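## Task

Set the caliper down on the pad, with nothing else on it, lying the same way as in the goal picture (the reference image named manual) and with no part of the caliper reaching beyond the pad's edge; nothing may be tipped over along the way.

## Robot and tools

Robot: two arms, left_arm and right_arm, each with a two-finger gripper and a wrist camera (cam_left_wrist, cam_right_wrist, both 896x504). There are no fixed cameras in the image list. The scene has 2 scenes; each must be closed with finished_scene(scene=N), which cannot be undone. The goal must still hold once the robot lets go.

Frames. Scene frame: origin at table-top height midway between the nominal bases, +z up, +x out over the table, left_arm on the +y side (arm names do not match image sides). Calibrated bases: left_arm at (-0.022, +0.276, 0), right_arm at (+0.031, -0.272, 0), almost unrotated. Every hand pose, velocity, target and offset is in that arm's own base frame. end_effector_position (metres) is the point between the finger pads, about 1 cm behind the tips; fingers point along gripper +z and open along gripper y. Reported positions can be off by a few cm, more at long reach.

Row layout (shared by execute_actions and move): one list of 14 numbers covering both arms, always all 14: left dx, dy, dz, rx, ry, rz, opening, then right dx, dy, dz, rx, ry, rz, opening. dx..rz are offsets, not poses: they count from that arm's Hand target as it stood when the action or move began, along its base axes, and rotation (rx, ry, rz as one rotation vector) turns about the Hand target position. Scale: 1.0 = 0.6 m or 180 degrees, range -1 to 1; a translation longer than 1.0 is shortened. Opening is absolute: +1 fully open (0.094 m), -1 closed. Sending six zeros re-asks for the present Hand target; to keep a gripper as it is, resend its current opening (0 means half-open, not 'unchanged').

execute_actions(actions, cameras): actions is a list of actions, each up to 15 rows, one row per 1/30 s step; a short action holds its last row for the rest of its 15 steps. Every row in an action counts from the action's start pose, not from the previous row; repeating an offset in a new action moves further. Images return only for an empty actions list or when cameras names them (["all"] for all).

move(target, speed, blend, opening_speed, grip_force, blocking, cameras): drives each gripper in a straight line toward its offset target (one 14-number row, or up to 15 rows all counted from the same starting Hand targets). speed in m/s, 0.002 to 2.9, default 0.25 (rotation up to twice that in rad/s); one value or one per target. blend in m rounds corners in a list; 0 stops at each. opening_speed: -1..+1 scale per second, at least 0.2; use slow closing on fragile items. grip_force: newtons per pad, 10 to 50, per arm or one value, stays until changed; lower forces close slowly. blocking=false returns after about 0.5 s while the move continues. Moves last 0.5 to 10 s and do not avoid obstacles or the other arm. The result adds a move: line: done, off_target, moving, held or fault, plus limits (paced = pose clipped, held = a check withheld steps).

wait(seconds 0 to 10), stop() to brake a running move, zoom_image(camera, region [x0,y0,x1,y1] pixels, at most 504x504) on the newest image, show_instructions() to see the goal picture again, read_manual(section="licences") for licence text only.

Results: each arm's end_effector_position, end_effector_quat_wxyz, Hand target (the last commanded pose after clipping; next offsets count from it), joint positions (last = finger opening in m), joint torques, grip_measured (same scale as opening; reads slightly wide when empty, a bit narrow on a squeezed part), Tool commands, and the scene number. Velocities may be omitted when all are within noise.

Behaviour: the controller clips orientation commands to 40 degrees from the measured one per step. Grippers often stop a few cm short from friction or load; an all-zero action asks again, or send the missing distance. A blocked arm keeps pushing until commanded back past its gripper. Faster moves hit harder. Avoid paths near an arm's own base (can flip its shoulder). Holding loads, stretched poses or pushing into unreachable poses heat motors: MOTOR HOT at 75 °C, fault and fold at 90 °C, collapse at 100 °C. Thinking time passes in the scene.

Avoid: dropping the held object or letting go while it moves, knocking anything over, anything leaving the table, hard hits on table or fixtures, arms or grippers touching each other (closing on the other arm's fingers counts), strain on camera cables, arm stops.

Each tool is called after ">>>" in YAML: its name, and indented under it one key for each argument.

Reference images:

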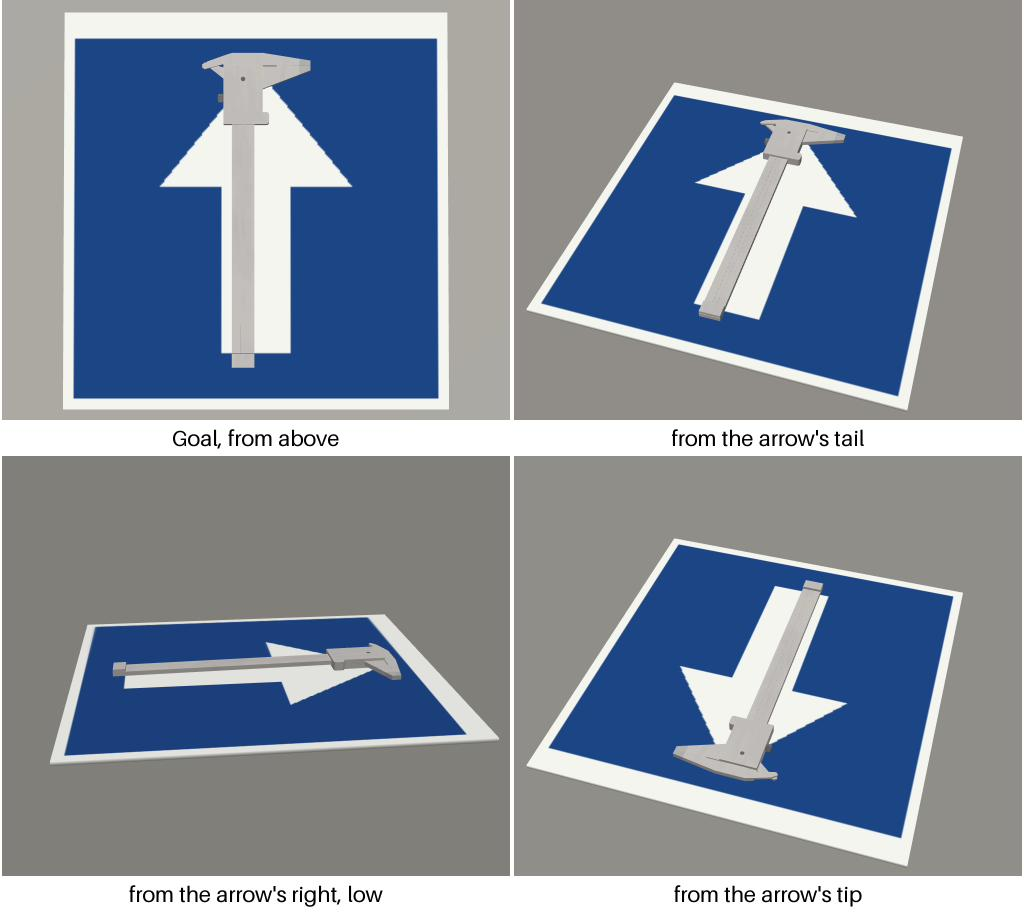

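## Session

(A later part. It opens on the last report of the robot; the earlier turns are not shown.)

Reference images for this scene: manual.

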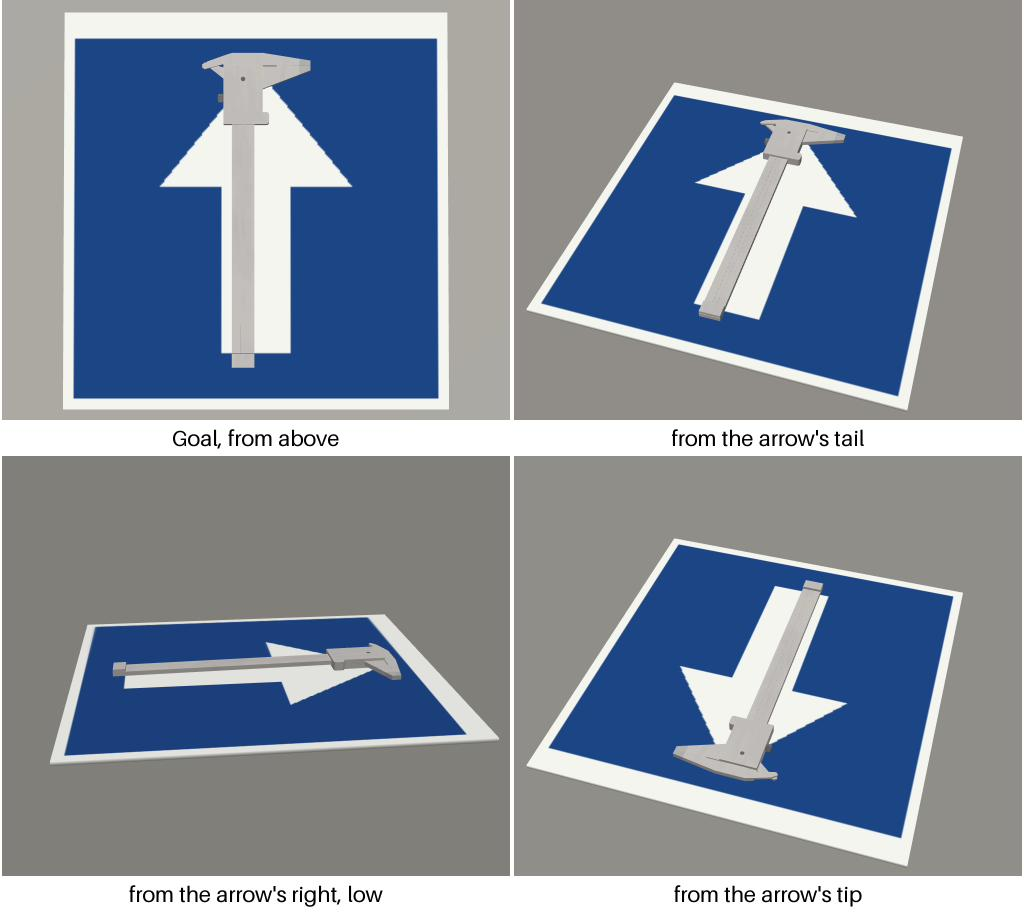

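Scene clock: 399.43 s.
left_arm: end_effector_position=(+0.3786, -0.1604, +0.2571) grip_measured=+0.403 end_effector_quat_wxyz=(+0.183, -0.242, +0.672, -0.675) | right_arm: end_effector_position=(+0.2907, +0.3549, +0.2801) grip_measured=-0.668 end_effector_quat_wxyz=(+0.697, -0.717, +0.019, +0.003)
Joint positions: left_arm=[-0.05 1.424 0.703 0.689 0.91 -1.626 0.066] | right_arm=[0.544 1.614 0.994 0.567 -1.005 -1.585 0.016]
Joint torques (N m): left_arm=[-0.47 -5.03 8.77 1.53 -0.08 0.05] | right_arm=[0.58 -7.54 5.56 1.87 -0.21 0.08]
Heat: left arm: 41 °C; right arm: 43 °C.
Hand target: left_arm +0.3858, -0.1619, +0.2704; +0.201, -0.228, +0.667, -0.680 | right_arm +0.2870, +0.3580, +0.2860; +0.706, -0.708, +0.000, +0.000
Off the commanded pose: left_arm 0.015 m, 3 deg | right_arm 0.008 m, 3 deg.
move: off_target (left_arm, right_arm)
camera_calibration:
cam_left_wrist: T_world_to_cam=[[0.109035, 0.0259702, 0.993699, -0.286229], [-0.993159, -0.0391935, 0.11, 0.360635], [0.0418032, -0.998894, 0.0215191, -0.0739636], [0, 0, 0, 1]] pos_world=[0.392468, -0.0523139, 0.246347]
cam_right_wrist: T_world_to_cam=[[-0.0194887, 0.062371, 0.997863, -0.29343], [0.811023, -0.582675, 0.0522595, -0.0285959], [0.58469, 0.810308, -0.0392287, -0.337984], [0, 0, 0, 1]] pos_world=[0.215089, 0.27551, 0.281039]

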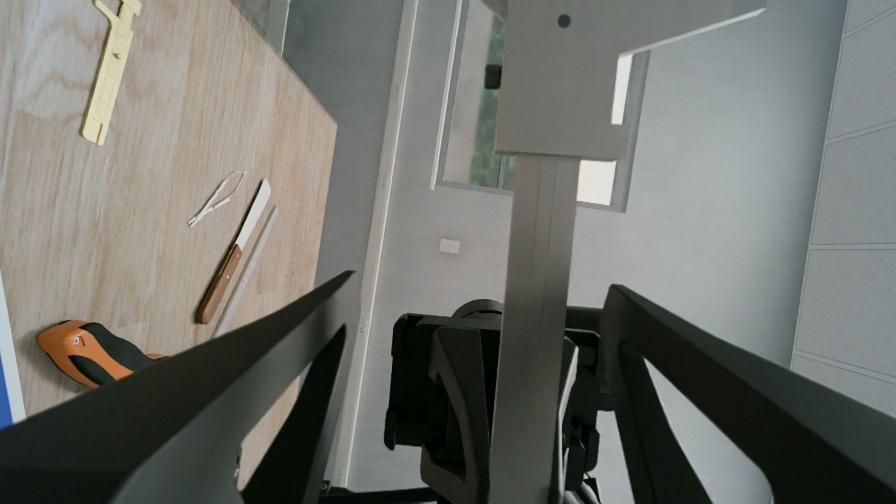

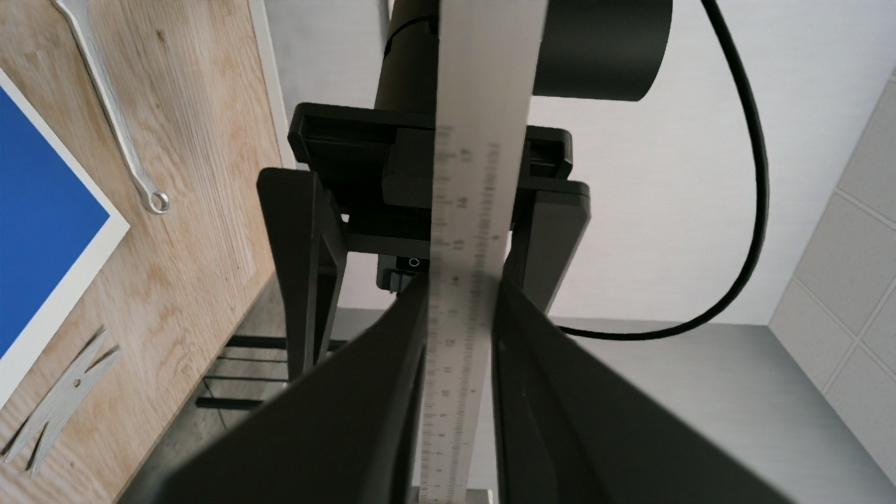

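>>> move:
  target:
    - [0.027, -0.0077, 0.0293, 0, 0, 0, 0.4, 0, 0, 0, 0, 0, 0, -0.85]
  speed: 0.06
  cameras: ["all"]

Scene clock: 412.07 s.
left_arm: end_effector_position=(+0.3959, -0.1646, +0.2804) grip_measured=+0.403 end_effector_quat_wxyz=(+0.194, -0.232, +0.668, -0.680) | right_arm: end_effector_position=(+0.2907, +0.3549, +0.2801) grip_measured=-0.668 end_effector_quat_wxyz=(+0.697, -0.717, +0.019, +0.003)
Joint positions: left_arm=[-0.062 1.46 0.811 0.647 0.897 -1.626 0.066] | right_arm=[0.544 1.614 0.994 0.567 -1.005 -1.585 0.016]
Joint torques (N m): left_arm=[-0.57 -5.53 8.87 1.24 -0.12 0.05] | right_arm=[0.46 -7.62 5.63 1.88 -0.22 0.08]
Heat: left arm: 44 °C; right arm: 43 °C.
Hand target: left_arm +0.4019, -0.1665, +0.2883; +0.201, -0.228, +0.667, -0.680 | right_arm +0.2870, +0.3580, +0.2860; +0.706, -0.708, +0.000, +0.000
Off the commanded pose: left_arm 0.010 m, 1 deg | right_arm 0.008 m, 3 deg.
move: off_target (right_arm)
camera_calibration:
cam_left_wrist: T_world_to_cam=[[0.0783067, 0.0274709, 0.996551, -0.299517], [-0.996051, -0.0397984, 0.0793645, 0.384758], [0.0418413, -0.99883, 0.024246, -0.0801463], [0, 0, 0, 1]] pos_world=[0.410046, -0.0565118, 0.269891]
cam_right_wrist: T_world_to_cam=[[-0.0194887, 0.062371, 0.997863, -0.29343], [0.811023, -0.582675, 0.0522595, -0.0285959], [0.58469, 0.810308, -0.0392287, -0.337984], [0, 0, 0, 1]] pos_world=[0.215089, 0.27551, 0.281039]

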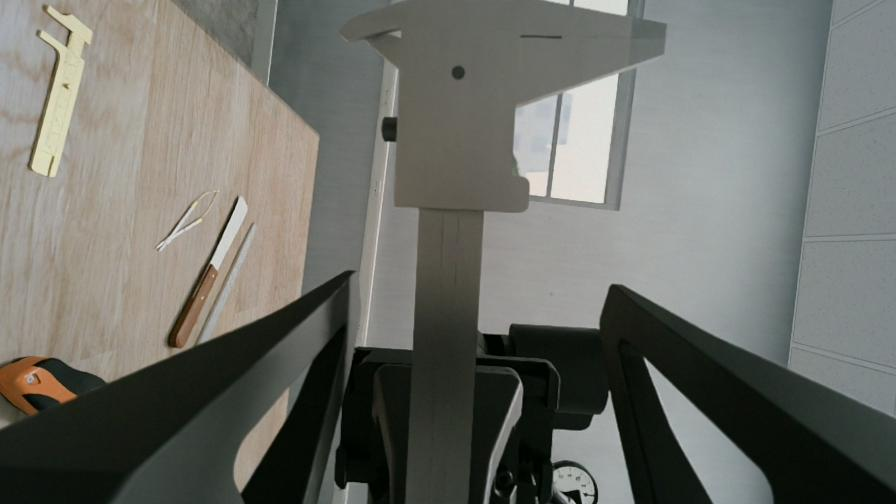

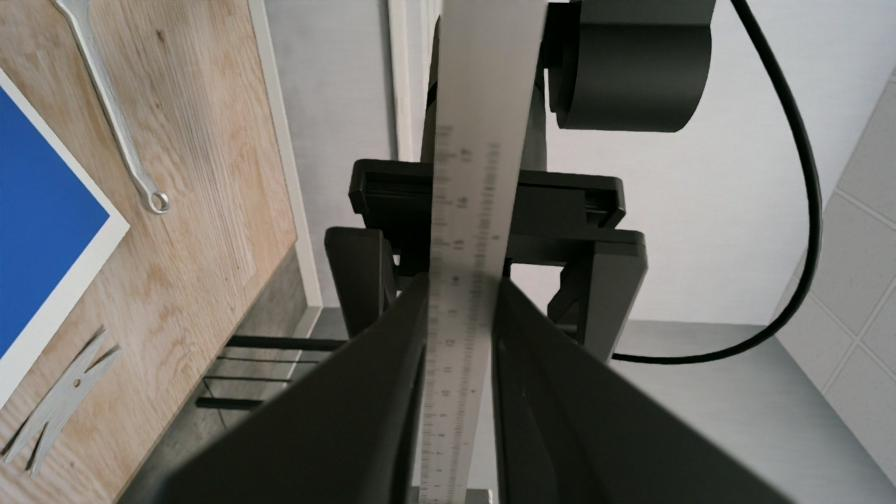

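>>> move:
  target:
    - [0.0218, -0.02, -0.0188, 0, 0, 0, 0.4, 0, 0, 0, 0, 0, 0, -0.85]
  speed: 0.06
  cameras: ["all"]

Scene clock: 426.27 s.
left_arm: end_effector_position=(+0.4077, -0.1765, +0.2631) grip_measured=+0.403 end_effector_quat_wxyz=(+0.183, -0.242, +0.673, -0.675) | right_arm: end_effector_position=(+0.2907, +0.3549, +0.2801) grip_measured=-0.668 end_effector_quat_wxyz=(+0.697, -0.717, +0.019, +0.003)
Joint positions: left_arm=[-0.098 1.532 0.827 0.67 0.862 -1.626 0.066] | right_arm=[0.544 1.614 0.994 0.567 -1.005 -1.585 0.016]
Joint torques (N m): left_arm=[-0.49 -6.06 8.96 1.51 -0.09 0.06] | right_arm=[0.51 -7.71 5.59 1.87 -0.22 0.07]
Heat: left arm: 44 °C; right arm: 43 °C.
Hand target: left_arm +0.4150, -0.1786, +0.2769; +0.201, -0.228, +0.667, -0.680 | right_arm +0.2870, +0.3580, +0.2860; +0.706, -0.708, +0.000, +0.000
Off the commanded pose: left_arm 0.016 m, 3 deg | right_arm 0.008 m, 3 deg.
move: off_target (left_arm, right_arm)
camera_calibration:
cam_left_wrist: T_world_to_cam=[[0.110074, 0.0242044, 0.993629, -0.295682], [-0.993043, -0.0393781, 0.110969, 0.387918], [0.0418131, -0.998931, 0.0197015, -0.0909447], [0, 0, 0, 1]] pos_world=[0.421569, -0.0684152, 0.252543]
cam_right_wrist: T_world_to_cam=[[-0.0194887, 0.062371, 0.997863, -0.29343], [0.811023, -0.582675, 0.0522595, -0.0285959], [0.58469, 0.810308, -0.0392287, -0.337984], [0, 0, 0, 1]] pos_world=[0.215089, 0.27551, 0.281039]

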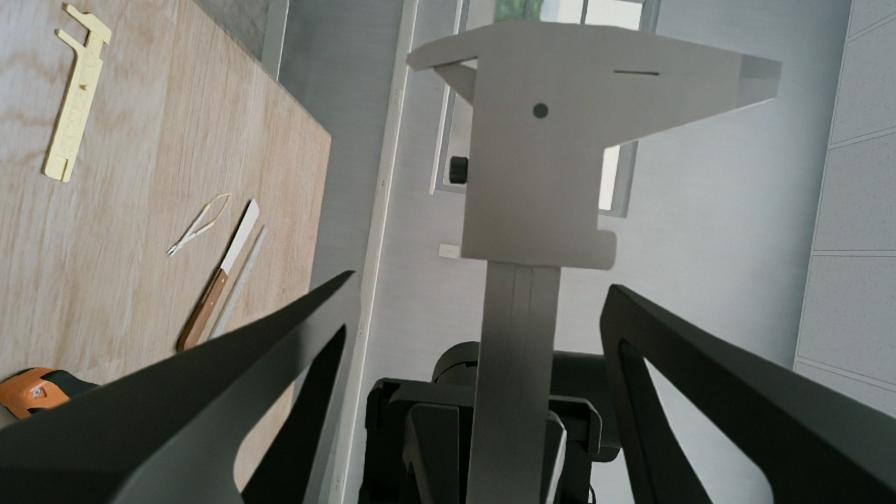

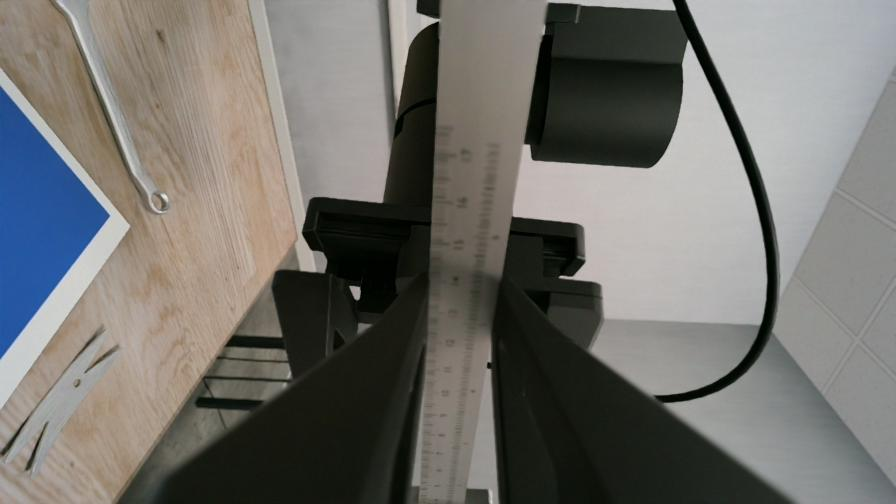

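>>> move:
  target:
    - [0.002, -0.001, 0.0125, 0, 0, 0, 0.4, 0, 0, 0, 0, 0, 0, -0.85]
  speed: 0.05
  cameras: ["cam_left_wrist"]

Scene clock: 433.17 s.
left_arm: end_effector_position=(+0.4111, -0.1766, +0.2742) grip_measured=+0.403 end_effector_quat_wxyz=(+0.192, -0.235, +0.669, -0.678) | right_arm: end_effector_position=(+0.2907, +0.3549, +0.2801) grip_measured=-0.668 end_effector_quat_wxyz=(+0.697, -0.717, +0.019, +0.003)
Joint positions: left_arm=[-0.098 1.532 0.855 0.668 0.86 -1.626 0.066] | right_arm=[0.544 1.614 0.994 0.567 -1.005 -1.585 0.016]
Joint torques (N m): left_arm=[-0.65 -6.63 8.87 1.29 -0.11 0.06] | right_arm=[0.54 -7.56 5.6 1.86 -0.25 0.08]
Heat: left arm: 45 °C; right arm: 43 °C.
Hand target: left_arm +0.4162, -0.1792, +0.2844; +0.201, -0.228, +0.667, -0.680 | right_arm +0.2870, +0.3580, +0.2860; +0.706, -0.708, +0.000, +0.000
Off the commanded pose: left_arm 0.012 m, 1 deg | right_arm 0.008 m, 3 deg.
move: off_target (left_arm, right_arm)
camera_calibration:
cam_left_wrist: T_world_to_cam=[[0.0851017, 0.0268734, 0.99601, -0.296963], [-0.995421, -0.0413704, 0.0861677, 0.397556], [0.0435209, -0.998782, 0.0232297, -0.0929509], [0, 0, 0, 1]] pos_world=[0.425053, -0.0684103, 0.26368]
Images, in order (width x height): cam_left_wrist 896x504.

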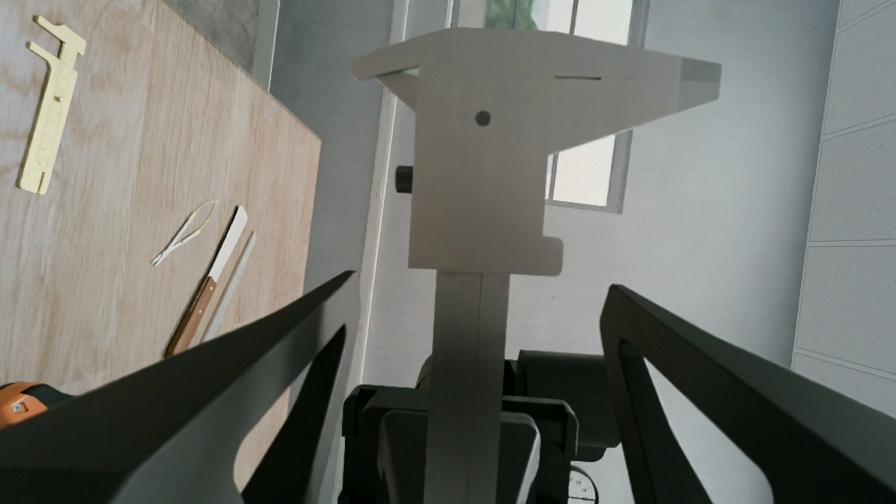

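>>> move:
  target:
    - [-0.0183, 0.003, 0, 0, 0, 0, 0.4, 0, 0, 0, 0, 0, 0, -0.85]
  speed: 0.05
  cameras: ["cam_left_wrist"]

Scene clock: 442.73 s.
left_arm: end_effector_position=(+0.4099, -0.1765, +0.2767) grip_measured=+0.403 end_effector_quat_wxyz=(+0.194, -0.233, +0.669, -0.679) | right_arm: end_effector_position=(+0.2907, +0.3549, +0.2801) grip_measured=-0.668 end_effector_quat_wxyz=(+0.697, -0.717, +0.019, +0.003)
Joint positions: left_arm=[-0.098 1.524 0.855 0.664 0.86 -1.626 0.066] | right_arm=[0.544 1.614 0.994 0.567 -1.005 -1.585 0.016]
Joint torques (N m): left_arm=[-0.51 -9.43 5.49 1.27 -0.1 0.06] | right_arm=[0.31 -7.6 5.44 1.87 -0.24 0.09]
Heat: left arm: 45 °C; right arm: 43 °C.
Hand target: left_arm +0.4052, -0.1774, +0.2845; +0.201, -0.228, +0.667, -0.680 | right_arm +0.2870, +0.3580, +0.2860; +0.706, -0.708, +0.000, +0.000
Off the commanded pose: left_arm 0.009 m, 1 deg | right_arm 0.008 m, 3 deg.
move: off_target (right_arm)
camera_calibration:
cam_left_wrist: T_world_to_cam=[[0.0805778, 0.0273558, 0.996373, -0.297506], [-0.9958, -0.0413828, 0.0816677, 0.397504], [0.0434668, -0.998769, 0.0239063, -0.0930127], [0, 0, 0, 1]] pos_world=[0.423849, -0.0683099, 0.266187]
Images, in order (width x height): cam_left_wrist 896x504.

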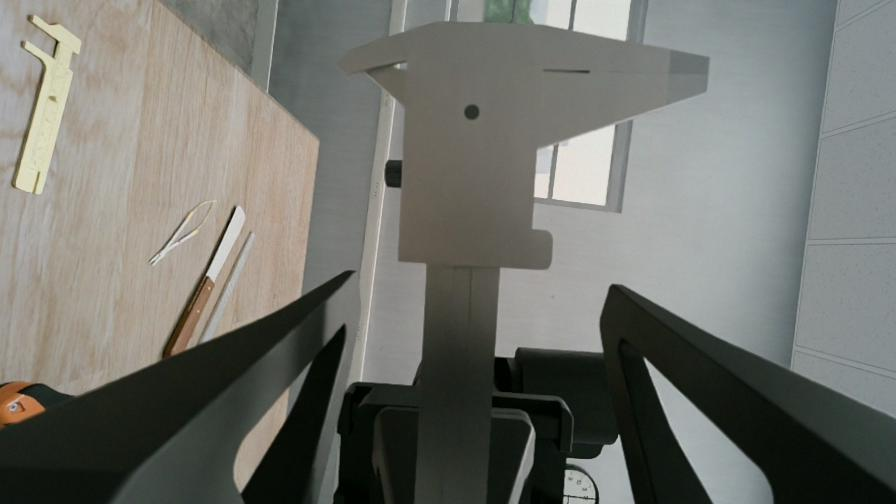

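>>> move:
  target:
    - [-0.0133, 0.002, 0, 0, 0, 0, 0.4, 0, 0, 0, 0, 0, 0, -0.85]
  speed: 0.05
  cameras: ["cam_left_wrist"]

Scene clock: 447.30 s.
left_arm: end_effector_position=(+0.4035, -0.1759, +0.2834) grip_measured=+0.403 end_effector_quat_wxyz=(+0.198, -0.228, +0.667, -0.681) | right_arm: end_effector_position=(+0.2907, +0.3549, +0.2801) grip_measured=-0.668 end_effector_quat_wxyz=(+0.697, -0.717, +0.019, +0.003)
Joint positions: left_arm=[-0.098 1.492 0.842 0.661 0.86 -1.626 0.066] | right_arm=[0.544 1.614 0.994 0.567 -1.005 -1.585 0.016]
Joint torques (N m): left_arm=[-0.38 -9.1 4.27 1.26 -0.09 0.06] | right_arm=[0.69 -7.61 5.68 1.88 -0.22 0.04]
Heat: left arm: 44 °C; right arm: 43 °C.
Hand target: left_arm +0.3972, -0.1762, +0.2842; +0.201, -0.228, +0.667, -0.680 | right_arm +0.2870, +0.3580, +0.2860; +0.706, -0.708, +0.000, +0.000
Off the commanded pose: left_arm 0.006 m, 0 deg | right_arm 0.008 m, 3 deg.
move: off_target (right_arm)
camera_calibration:
cam_left_wrist: T_world_to_cam=[[0.0654167, 0.0288497, 0.997441, -0.297671], [-0.996928, -0.0412682, 0.0665767, 0.395284], [0.0430833, -0.998732, 0.0260615, -0.0927267], [0, 0, 0, 1]] pos_world=[0.417537, -0.0677087, 0.273009]
Images, in order (width x height): cam_left_wrist 896x504.

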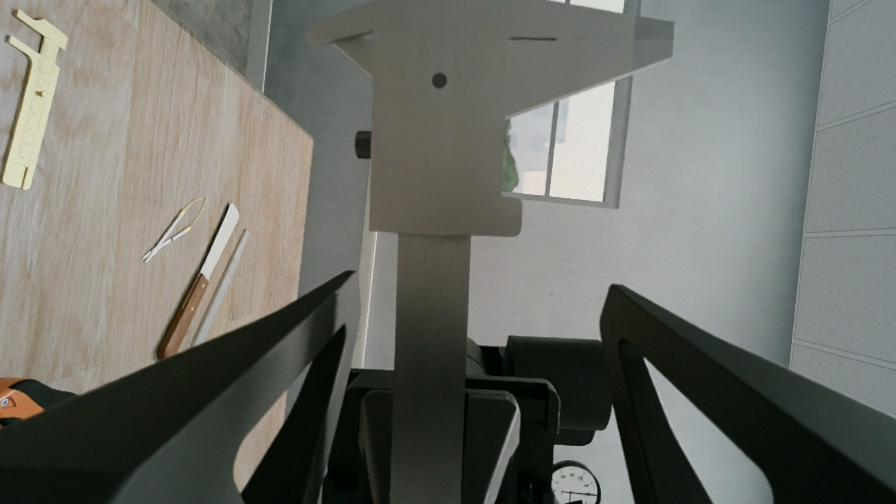

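>>> move:
  target:
    - [0, 0, -0.012, 0, 0, 0, 0.4, 0, 0, 0, 0, 0, 0, -0.85]
  speed: 0.05
  cameras: ["cam_left_wrist"]

Scene clock: 453.77 s.
left_arm: end_effector_position=(+0.4015, -0.1757, +0.2754) grip_measured=+0.403 end_effector_quat_wxyz=(+0.193, -0.234, +0.669, -0.679) | right_arm: end_effector_position=(+0.2907, +0.3549, +0.2801) grip_measured=-0.668 end_effector_quat_wxyz=(+0.697, -0.717, +0.019, +0.003)
Joint positions: left_arm=[-0.098 1.492 0.823 0.662 0.86 -1.626 0.066] | right_arm=[0.544 1.614 0.994 0.567 -1.005 -1.585 0.016]
Joint torques (N m): left_arm=[-0.38 -8.01 4.27 1.55 -0.08 0.07] | right_arm=[0.47 -7.57 5.59 1.86 -0.24 0.08]
Heat: left arm: 44 °C; right arm: 43 °C.
Hand target: left_arm +0.3972, -0.1762, +0.2771; +0.201, -0.228, +0.667, -0.680 | right_arm +0.2870, +0.3580, +0.2860; +0.706, -0.708, +0.000, +0.000
Off the commanded pose: left_arm 0.005 m, 1 deg | right_arm 0.008 m, 3 deg.
move: off_target (right_arm)
camera_calibration:
cam_left_wrist: T_world_to_cam=[[0.08359, 0.0270341, 0.996133, -0.296753], [-0.99555, -0.041374, 0.0846639, 0.388284], [0.0435029, -0.998778, 0.0234553, -0.0917095], [0, 0, 0, 1]] pos_world=[0.415352, -0.0675102, 0.264883]
Images, in order (width x height): cam_left_wrist 896x504.

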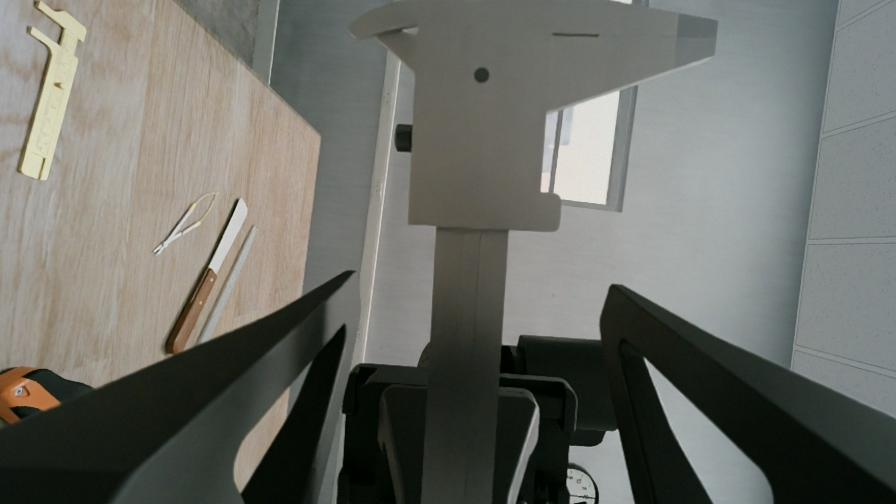

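>>> move:
  target:
    - [0, 0, 0, 0, 0, 0, -0.75, 0, 0, 0, 0, 0, 0, -0.85]
  grip_force: [20, 50]
  opening_speed: 0.3
  cameras: ["all"]

Scene clock: 468.13 s.
left_arm: end_effector_position=(+0.4015, -0.1757, +0.2756) grip_measured=-0.629 end_effector_quat_wxyz=(+0.193, -0.234, +0.669, -0.679) | right_arm: end_effector_position=(+0.2910, +0.3553, +0.2824) grip_measured=-0.668 end_effector_quat_wxyz=(+0.701, -0.713, +0.014, -0.001)
Joint positions: left_arm=[-0.098 1.492 0.823 0.663 0.86 -1.625 0.017] | right_arm=[0.544 1.616 0.994 0.588 -1.006 -1.582 0.016]
Joint torques (N m): left_arm=[-0.38 -8.01 4.25 1.53 -0.08 0.05] | right_arm=[0.57 -7.69 5.6 1.71 -0.26 0.04]
Heat: left arm: 42 °C; right arm: 43 °C.
Hand target: left_arm +0.3972, -0.1762, +0.2770; +0.201, -0.228, +0.667, -0.680 | right_arm +0.2870, +0.3580, +0.2859; +0.706, -0.708, +0.000, +0.000
Off the commanded pose: left_arm 0.005 m, 1 deg | right_arm 0.006 m, 2 deg.
grip_force (N): 20, 50
move: done
camera_calibration:
cam_left_wrist: T_world_to_cam=[[0.0819011, 0.026393, 0.996291, -0.296436], [-0.995691, -0.0414473, 0.0829498, 0.388766], [0.0434829, -0.998792, 0.0228847, -0.0915584], [0, 0, 0, 1]] pos_world=[0.41535, -0.0675106, 0.265184]
cam_right_wrist: T_world_to_cam=[[-0.0321269, 0.0529592, 0.99808, -0.288758], [0.810992, -0.582273, 0.0570008, -0.0302681], [0.584174, 0.811266, -0.0242429, -0.342708], [0, 0, 0, 1]] pos_world=[0.215472, 0.275696, 0.28162]

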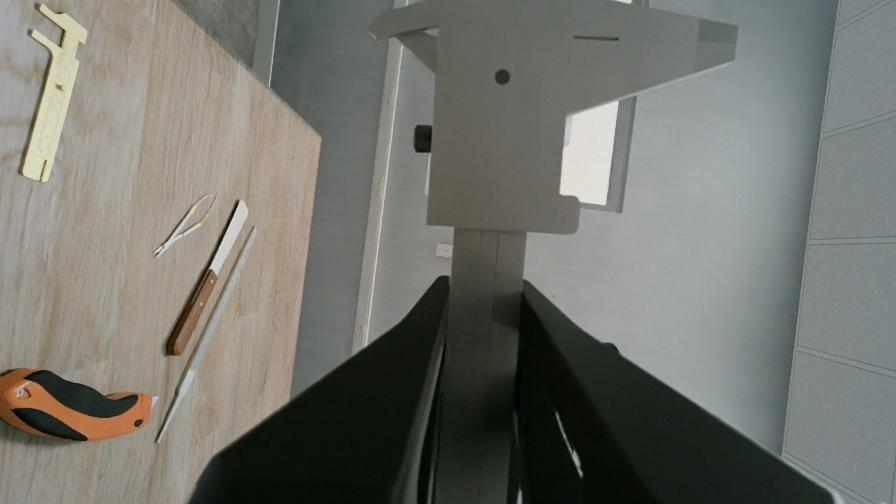

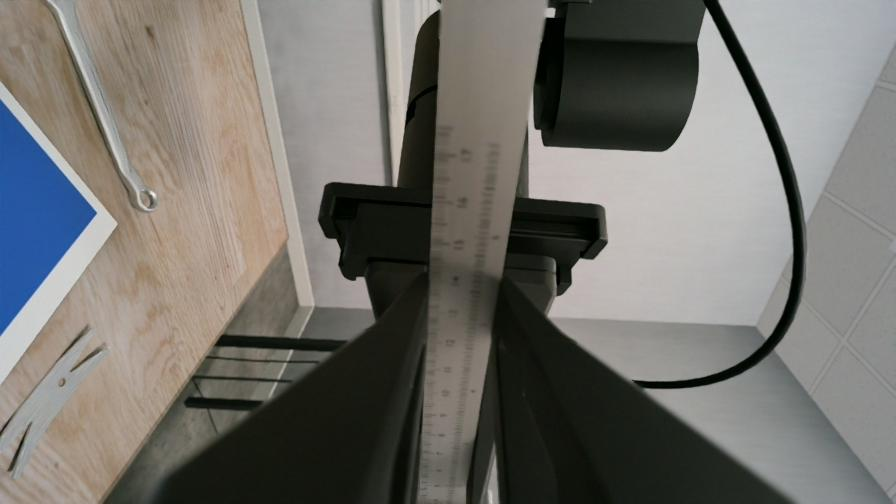

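>>> move:
  target:
    - [0, 0, 0, 0, 0, 0, -0.8, 0, 0, 0, 0, 0, 0, -0.85]
  grip_force: [50, 50]

>>> move:
  target:
    - [0, 0, 0, 0, 0, 0, -0.8, 0, 0, 0, 0, 0, 0, -0.3]
  opening_speed: 0.4
  cameras: ["all"]

Scene clock: 472.07 s.
left_arm: end_effector_position=(+0.4013, -0.1756, +0.2749) grip_measured=-0.663 end_effector_quat_wxyz=(+0.194, -0.233, +0.669, -0.678) | right_arm: end_effector_position=(+0.2909, +0.3553, +0.2826) grip_measured=-0.668 end_effector_quat_wxyz=(+0.701, -0.713, +0.014, +0.000)
Joint positions: left_arm=[-0.098 1.492 0.821 0.663 0.86 -1.622 0.016] | right_arm=[0.544 1.616 0.994 0.589 -1.007 -1.579 0.016]
Joint torques (N m): left_arm=[-0.39 -8.01 4.4 1.53 -0.08 0.03] | right_arm=[0.46 -7.68 5.5 1.66 -0.2 0.03]
Heat: left arm: 42 °C; right arm: 43 °C.
Hand target: left_arm +0.3972, -0.1762, +0.2772; +0.201, -0.228, +0.667, -0.680 | right_arm +0.2869, +0.3580, +0.2859; +0.706, -0.708, +0.000, +0.000
Off the commanded pose: left_arm 0.005 m, 1 deg | right_arm 0.006 m, 2 deg.
move: done

Scene clock: 473.67 s.
left_arm: end_effector_position=(+0.4013, -0.1756, +0.2745) grip_measured=-0.663 end_effector_quat_wxyz=(+0.192, -0.235, +0.669, -0.678) | right_arm: end_effector_position=(+0.2907, +0.3553, +0.2864) grip_measured=-0.302 end_effector_quat_wxyz=(+0.705, -0.709, +0.007, -0.006)
Joint positions: left_arm=[-0.098 1.492 0.821 0.661 0.86 -1.625 0.016] | right_arm=[0.544 1.616 0.994 0.612 -1.008 -1.579 0.033]
Joint torques (N m): left_arm=[-0.39 -8.03 4.41 1.55 -0.08 0.06] | right_arm=[0.49 -7.64 5.57 1.47 -0.19 0.01]
Heat: left arm: 42 °C; right arm: 43 °C.
Hand target: left_arm +0.3972, -0.1762, +0.2772; +0.201, -0.228, +0.667, -0.680 | right_arm +0.2870, +0.3580, +0.2859; +0.706, -0.708, +0.000, +0.000
Off the commanded pose: left_arm 0.005 m, 1 deg | right_arm 0.005 m, 1 deg.
move: done
camera_calibration:
cam_left_wrist: T_world_to_cam=[[0.0860193, 0.0262991, 0.995946, -0.296944], [-0.995342, -0.0414102, 0.0870606, 0.387433], [0.043532, -0.998796, 0.0226145, -0.0914739], [0, 0, 0, 1]] pos_world=[0.415154, -0.0675108, 0.264078]
cam_right_wrist: T_world_to_cam=[[-0.0492809, 0.0403431, 0.99797, -0.283323], [0.811023, -0.581552, 0.0635585, -0.0324262], [0.582935, 0.812509, -0.00405983, -0.348432], [0, 0, 0, 1]] pos_world=[0.215449, 0.275676, 0.283395]

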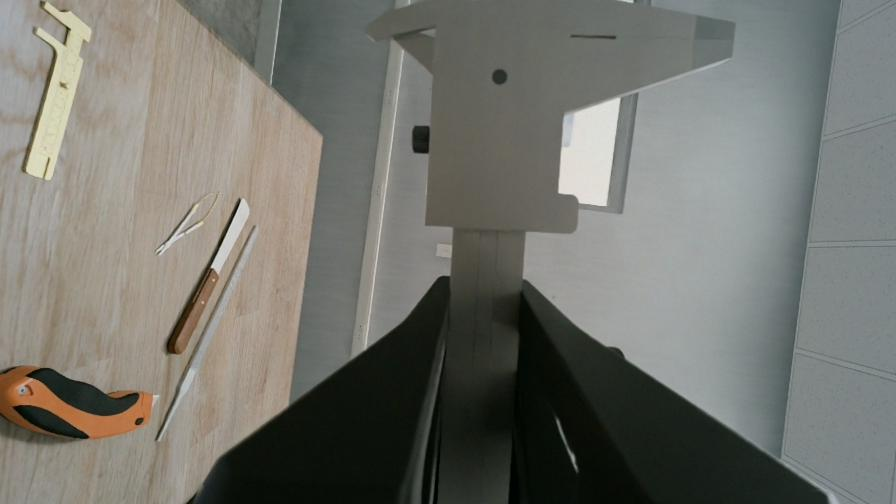

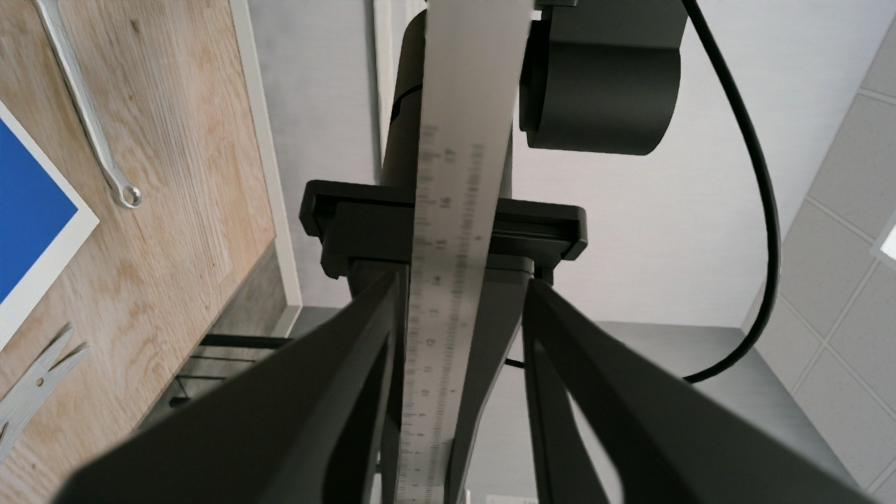

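>>> move:
  target:
    - [0, 0, 0, 0, 0, 0, -0.8, 0, 0, 0, 0, 0, 0, 0.2]
    - [0, 0, 0, 0, 0, 0, -0.8, 0, -0.25, 0, 0, 0, 0, 0.2]
  speed: 0.12
  cameras: ["all"]

Scene clock: 480.53 s.
left_arm: end_effector_position=(+0.4013, -0.1756, +0.2745) grip_measured=-0.663 end_effector_quat_wxyz=(+0.192, -0.235, +0.669, -0.678) | right_arm: end_effector_position=(+0.2943, +0.2100, +0.2802) grip_measured=+0.198 end_effector_quat_wxyz=(+0.706, -0.708, +0.007, +0.000)
Joint positions: left_arm=[-0.098 1.492 0.821 0.661 0.86 -1.625 0.016] | right_arm=[0.098 1.463 0.821 0.616 -1.464 -1.587 0.056]
Joint torques (N m): left_arm=[-0.38 -8.01 4.4 1.55 -0.08 0.06] | right_arm=[-0.42 -9.11 4.71 1.01 -0.19 0.02]
Heat: left arm: 42 °C; right arm: 42 °C.
Hand target: left_arm +0.3972, -0.1762, +0.2772; +0.201, -0.228, +0.667, -0.680 | right_arm +0.2870, +0.2079, +0.2858; +0.706, -0.708, +0.000, +0.001
Off the commanded pose: left_arm 0.005 m, 1 deg | right_arm 0.010 m, 1 deg.
move: done
camera_calibration:
cam_left_wrist: T_world_to_cam=[[0.0860193, 0.0262991, 0.995946, -0.296944], [-0.995342, -0.0414102, 0.0870606, 0.387433], [0.043532, -0.998796, 0.0226145, -0.0914739], [0, 0, 0, 1]] pos_world=[0.415154, -0.0675108, 0.264078]
cam_right_wrist: T_world_to_cam=[[-0.0417575, 0.0368518, 0.998448, -0.272662], [0.817004, -0.573969, 0.0553538, -0.120493], [0.575118, 0.818047, -0.00614057, -0.23077], [0, 0, 0, 1]] pos_world=[0.219777, 0.12967, 0.277491]

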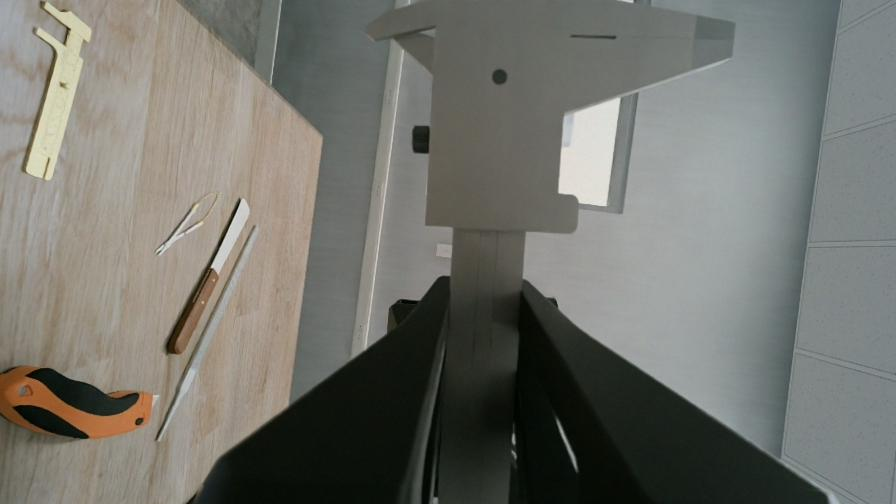

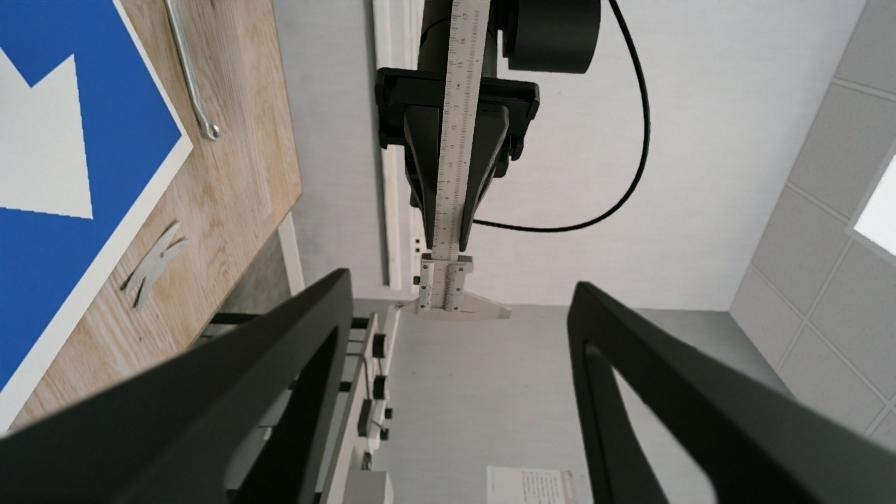

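>>> zoom_image:
  camera: "cam_right_wrist"
  region: [370, 60, 550, 330]

>>> zoom_image:
  camera: "cam_left_wrist"
  region: [330, 150, 650, 470]

Scaled by 1.867 from the camera's 896x504 image, which has a finer 1280x720 frame.

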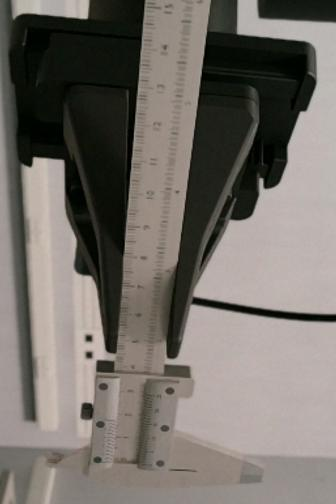

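Scaled by 1.575 from the camera's 896x504 image, which has a finer 1280x720 frame.

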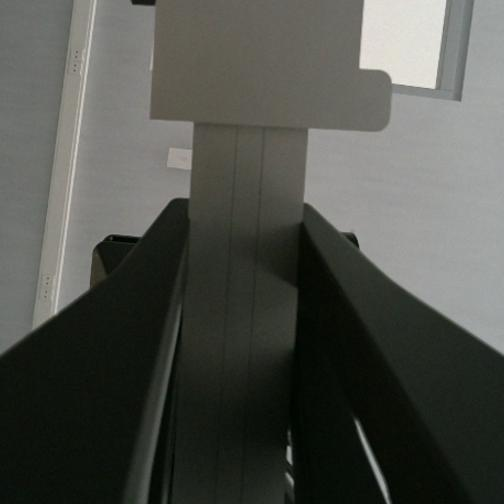

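>>> move:
  target:
    - [-0.0515, 0.0602, -0.1, 0.5036, 0.0789, 0.054, -0.8, -0.1117, -0.38, 0.0233, 0.0259, 0.5703, -0.4829, 0.2]
  speed: 0.2
  cameras: ["all"]

Scene clock: 575.53 s.
left_arm: end_effector_position=(+0.3579, -0.1394, +0.2035) grip_measured=-0.663 end_effector_quat_wxyz=(+0.256, -0.135, +0.956, +0.040) | right_arm: end_effector_position=(+0.2209, -0.0214, +0.2929) grip_measured=+0.198 end_effector_quat_wxyz=(+0.299, -0.250, +0.919, +0.064)
Joint positions: left_arm=[-0.551 1.663 1.597 -1.138 -0.384 -0.76 0.016] | right_arm=[-0.506 1.153 1.525 -1.563 -0.505 -0.937 0.056]
Joint torques (N m): left_arm=[-0.43 -7.46 9.33 0.73 -0.65 -0.09] | right_arm=[-0.42 -2.35 6.15 0.71 -0.45 0.08]
Heat: left arm: 43 °C; right arm: 43 °C.
Hand target: left_arm +0.3663, -0.1400, +0.2171; +0.278, -0.142, +0.949, +0.042 | right_arm +0.2200, -0.0201, +0.2998; +0.296, -0.250, +0.919, +0.077
Off the commanded pose: left_arm 0.016 m, 3 deg | right_arm 0.007 m, 2 deg.
joint sent to its limit (right arm) — joint 4 (wrist pitch), lower limit. The joint targets still meet the commanded pose.
move: off_target (left_arm)
camera_calibration:
cam_left_wrist: T_world_to_cam=[[0.308858, -0.951023, -0.0127375, -0.234198], [-0.949948, -0.309115, 0.0452359, 0.306924], [-0.0469577, -0.00187151, -0.998895, 0.327478], [0, 0, 0, 1]] pos_world=[0.379273, -0.12724, 0.310249]
cam_right_wrist: T_world_to_cam=[[0.549011, -0.835102, 0.0345154, -0.146702], [-0.835213, -0.549715, -0.0152827, 0.192107], [0.0317362, -0.0204374, -0.999287, 0.393869], [0, 0, 0, 1]] pos_world=[0.228492, -0.00885754, 0.401588]

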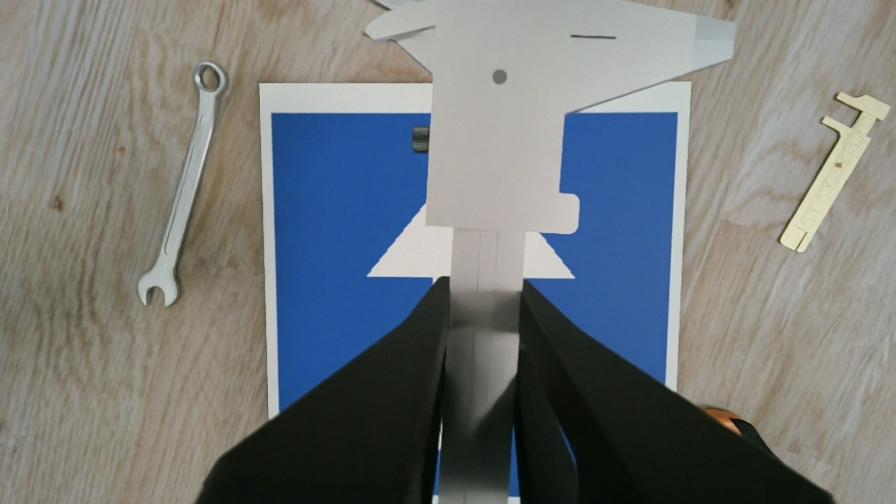

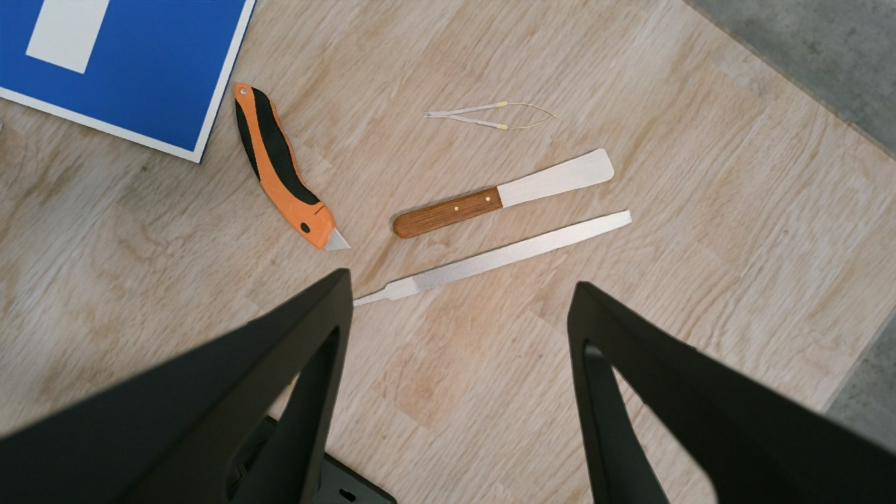

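>>> move:
  target:
    - [0.0195, 0.0117, -0.145, 0.0039, -0.0133, 0.015, -0.8, 0.0308, 0.3947, -0.333, 0, 0, 0, 0.2]
  speed: 0.15
  cameras: ["all"]

Scene clock: 611.40 s.
left_arm: end_effector_position=(+0.3723, -0.1400, +0.1319) grip_measured=-0.663 end_effector_quat_wxyz=(+0.284, -0.153, +0.946, +0.040) | right_arm: end_effector_position=(+0.2353, +0.2128, +0.0984) grip_measured=+0.198 end_effector_quat_wxyz=(+0.286, -0.255, +0.921, +0.074)
Joint positions: left_arm=[-0.551 1.674 1.298 -0.784 -0.426 -0.781 0.016] | right_arm=[0.828 1.247 0.755 -0.5 0.17 0.238 0.056]
Joint torques (N m): left_arm=[0.68 -7.82 4.63 1.04 -0.64 -0.09] | right_arm=[0.51 -4.16 5.22 1.36 0.19 0.08]
Heat: left arm: 42 °C; right arm: 39 °C.
Hand target: left_arm +0.3781, -0.1330, +0.1302; +0.298, -0.163, +0.939, +0.051 | right_arm +0.2385, +0.2167, +0.1000; +0.296, -0.250, +0.919, +0.077
Off the commanded pose: left_arm 0.009 m, 2 deg | right_arm 0.005 m, 1 deg.
move: done
camera_calibration:
cam_left_wrist: T_world_to_cam=[[0.341122, -0.939997, 0.00640411, -0.253123], [-0.939926, -0.341176, -0.0117421, 0.322918], [0.0132224, -0.00201392, -0.999911, 0.234342], [0, 0, 0, 1]] pos_world=[0.386766, -0.127291, 0.239734]
cam_right_wrist: T_world_to_cam=[[0.563507, -0.826054, 0.00969802, 0.0447781], [-0.826108, -0.563499, 0.00382077, 0.328868], [0.00230865, -0.0101646, -0.999946, 0.208672], [0, 0, 0, 1]] pos_world=[0.245966, 0.224427, 0.20697]

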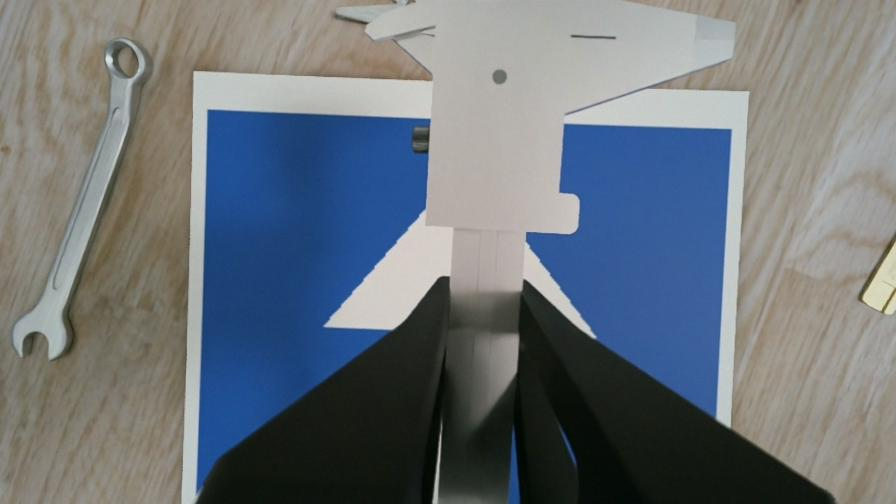

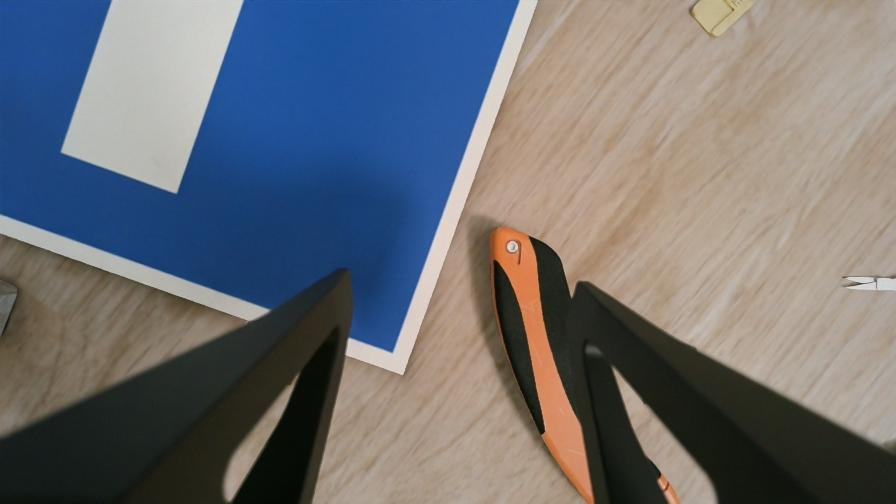

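>>> move:
  target:
    - [0, 0, 0, 0, 0, 0, -0.8, 0, 0, 0, 0.2276, -0.2048, 0.1785, 0.2]
  speed: 0.2
  cameras: ["all"]

Scene clock: 623.93 s.
left_arm: end_effector_position=(+0.3724, -0.1401, +0.1319) grip_measured=-0.663 end_effector_quat_wxyz=(+0.285, -0.153, +0.946, +0.040) | right_arm: end_effector_position=(+0.2282, +0.2140, +0.0691) grip_measured=+0.198 end_effector_quat_wxyz=(+0.508, -0.386, +0.672, +0.377)
Joint positions: left_arm=[-0.551 1.674 1.298 -0.784 -0.426 -0.781 0.016] | right_arm=[0.312 1.775 0.064 1.411 -0.825 -0.106 0.056]
Joint torques (N m): left_arm=[0.68 -7.82 4.62 1.05 -0.64 -0.08] | right_arm=[-0.9 -4.33 2.52 2.95 -0.32 -0.04]
Heat: left arm: 42 °C; right arm: 38 °C.
Hand target: left_arm +0.3781, -0.1330, +0.1302; +0.298, -0.163, +0.939, +0.051 | right_arm +0.2385, +0.2168, +0.1001; +0.596, -0.380, +0.597, +0.380
Off the commanded pose: left_arm 0.009 m, 2 deg | right_arm 0.033 m, 13 deg.
joint sent to its limit (right arm) — joint 4 (wrist pitch), upper limit. The joint targets are off in orientation, not in position.
move: off_target (right_arm)
camera_calibration:
cam_left_wrist: T_world_to_cam=[[0.341121, -0.939995, 0.00669442, -0.253193], [-0.939922, -0.34118, -0.0119558, 0.322967], [0.0135224, -0.00221385, -0.999906, 0.2342], [0, 0, 0, 1]] pos_world=[0.386766, -0.127292, 0.239735]
cam_right_wrist: T_world_to_cam=[[0.922391, -0.37964, -0.0711984, -0.121725], [-0.319507, -0.646335, -0.692941, 0.274068], [0.21705, 0.66191, -0.717471, -0.0329681], [0, 0, 0, 1]] pos_world=[0.207001, 0.15275, 0.157593]

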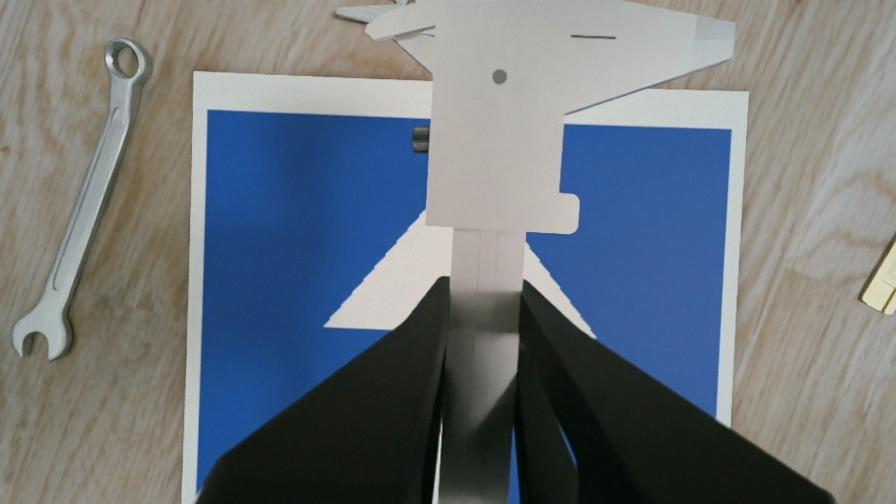

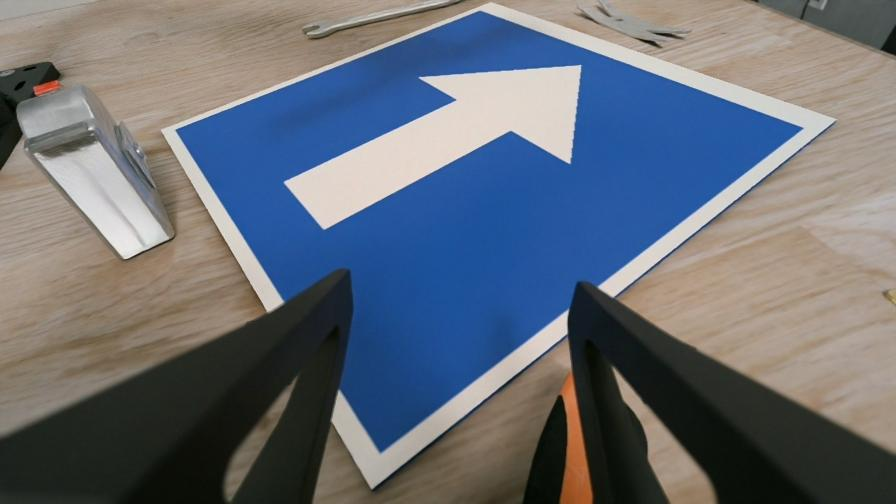

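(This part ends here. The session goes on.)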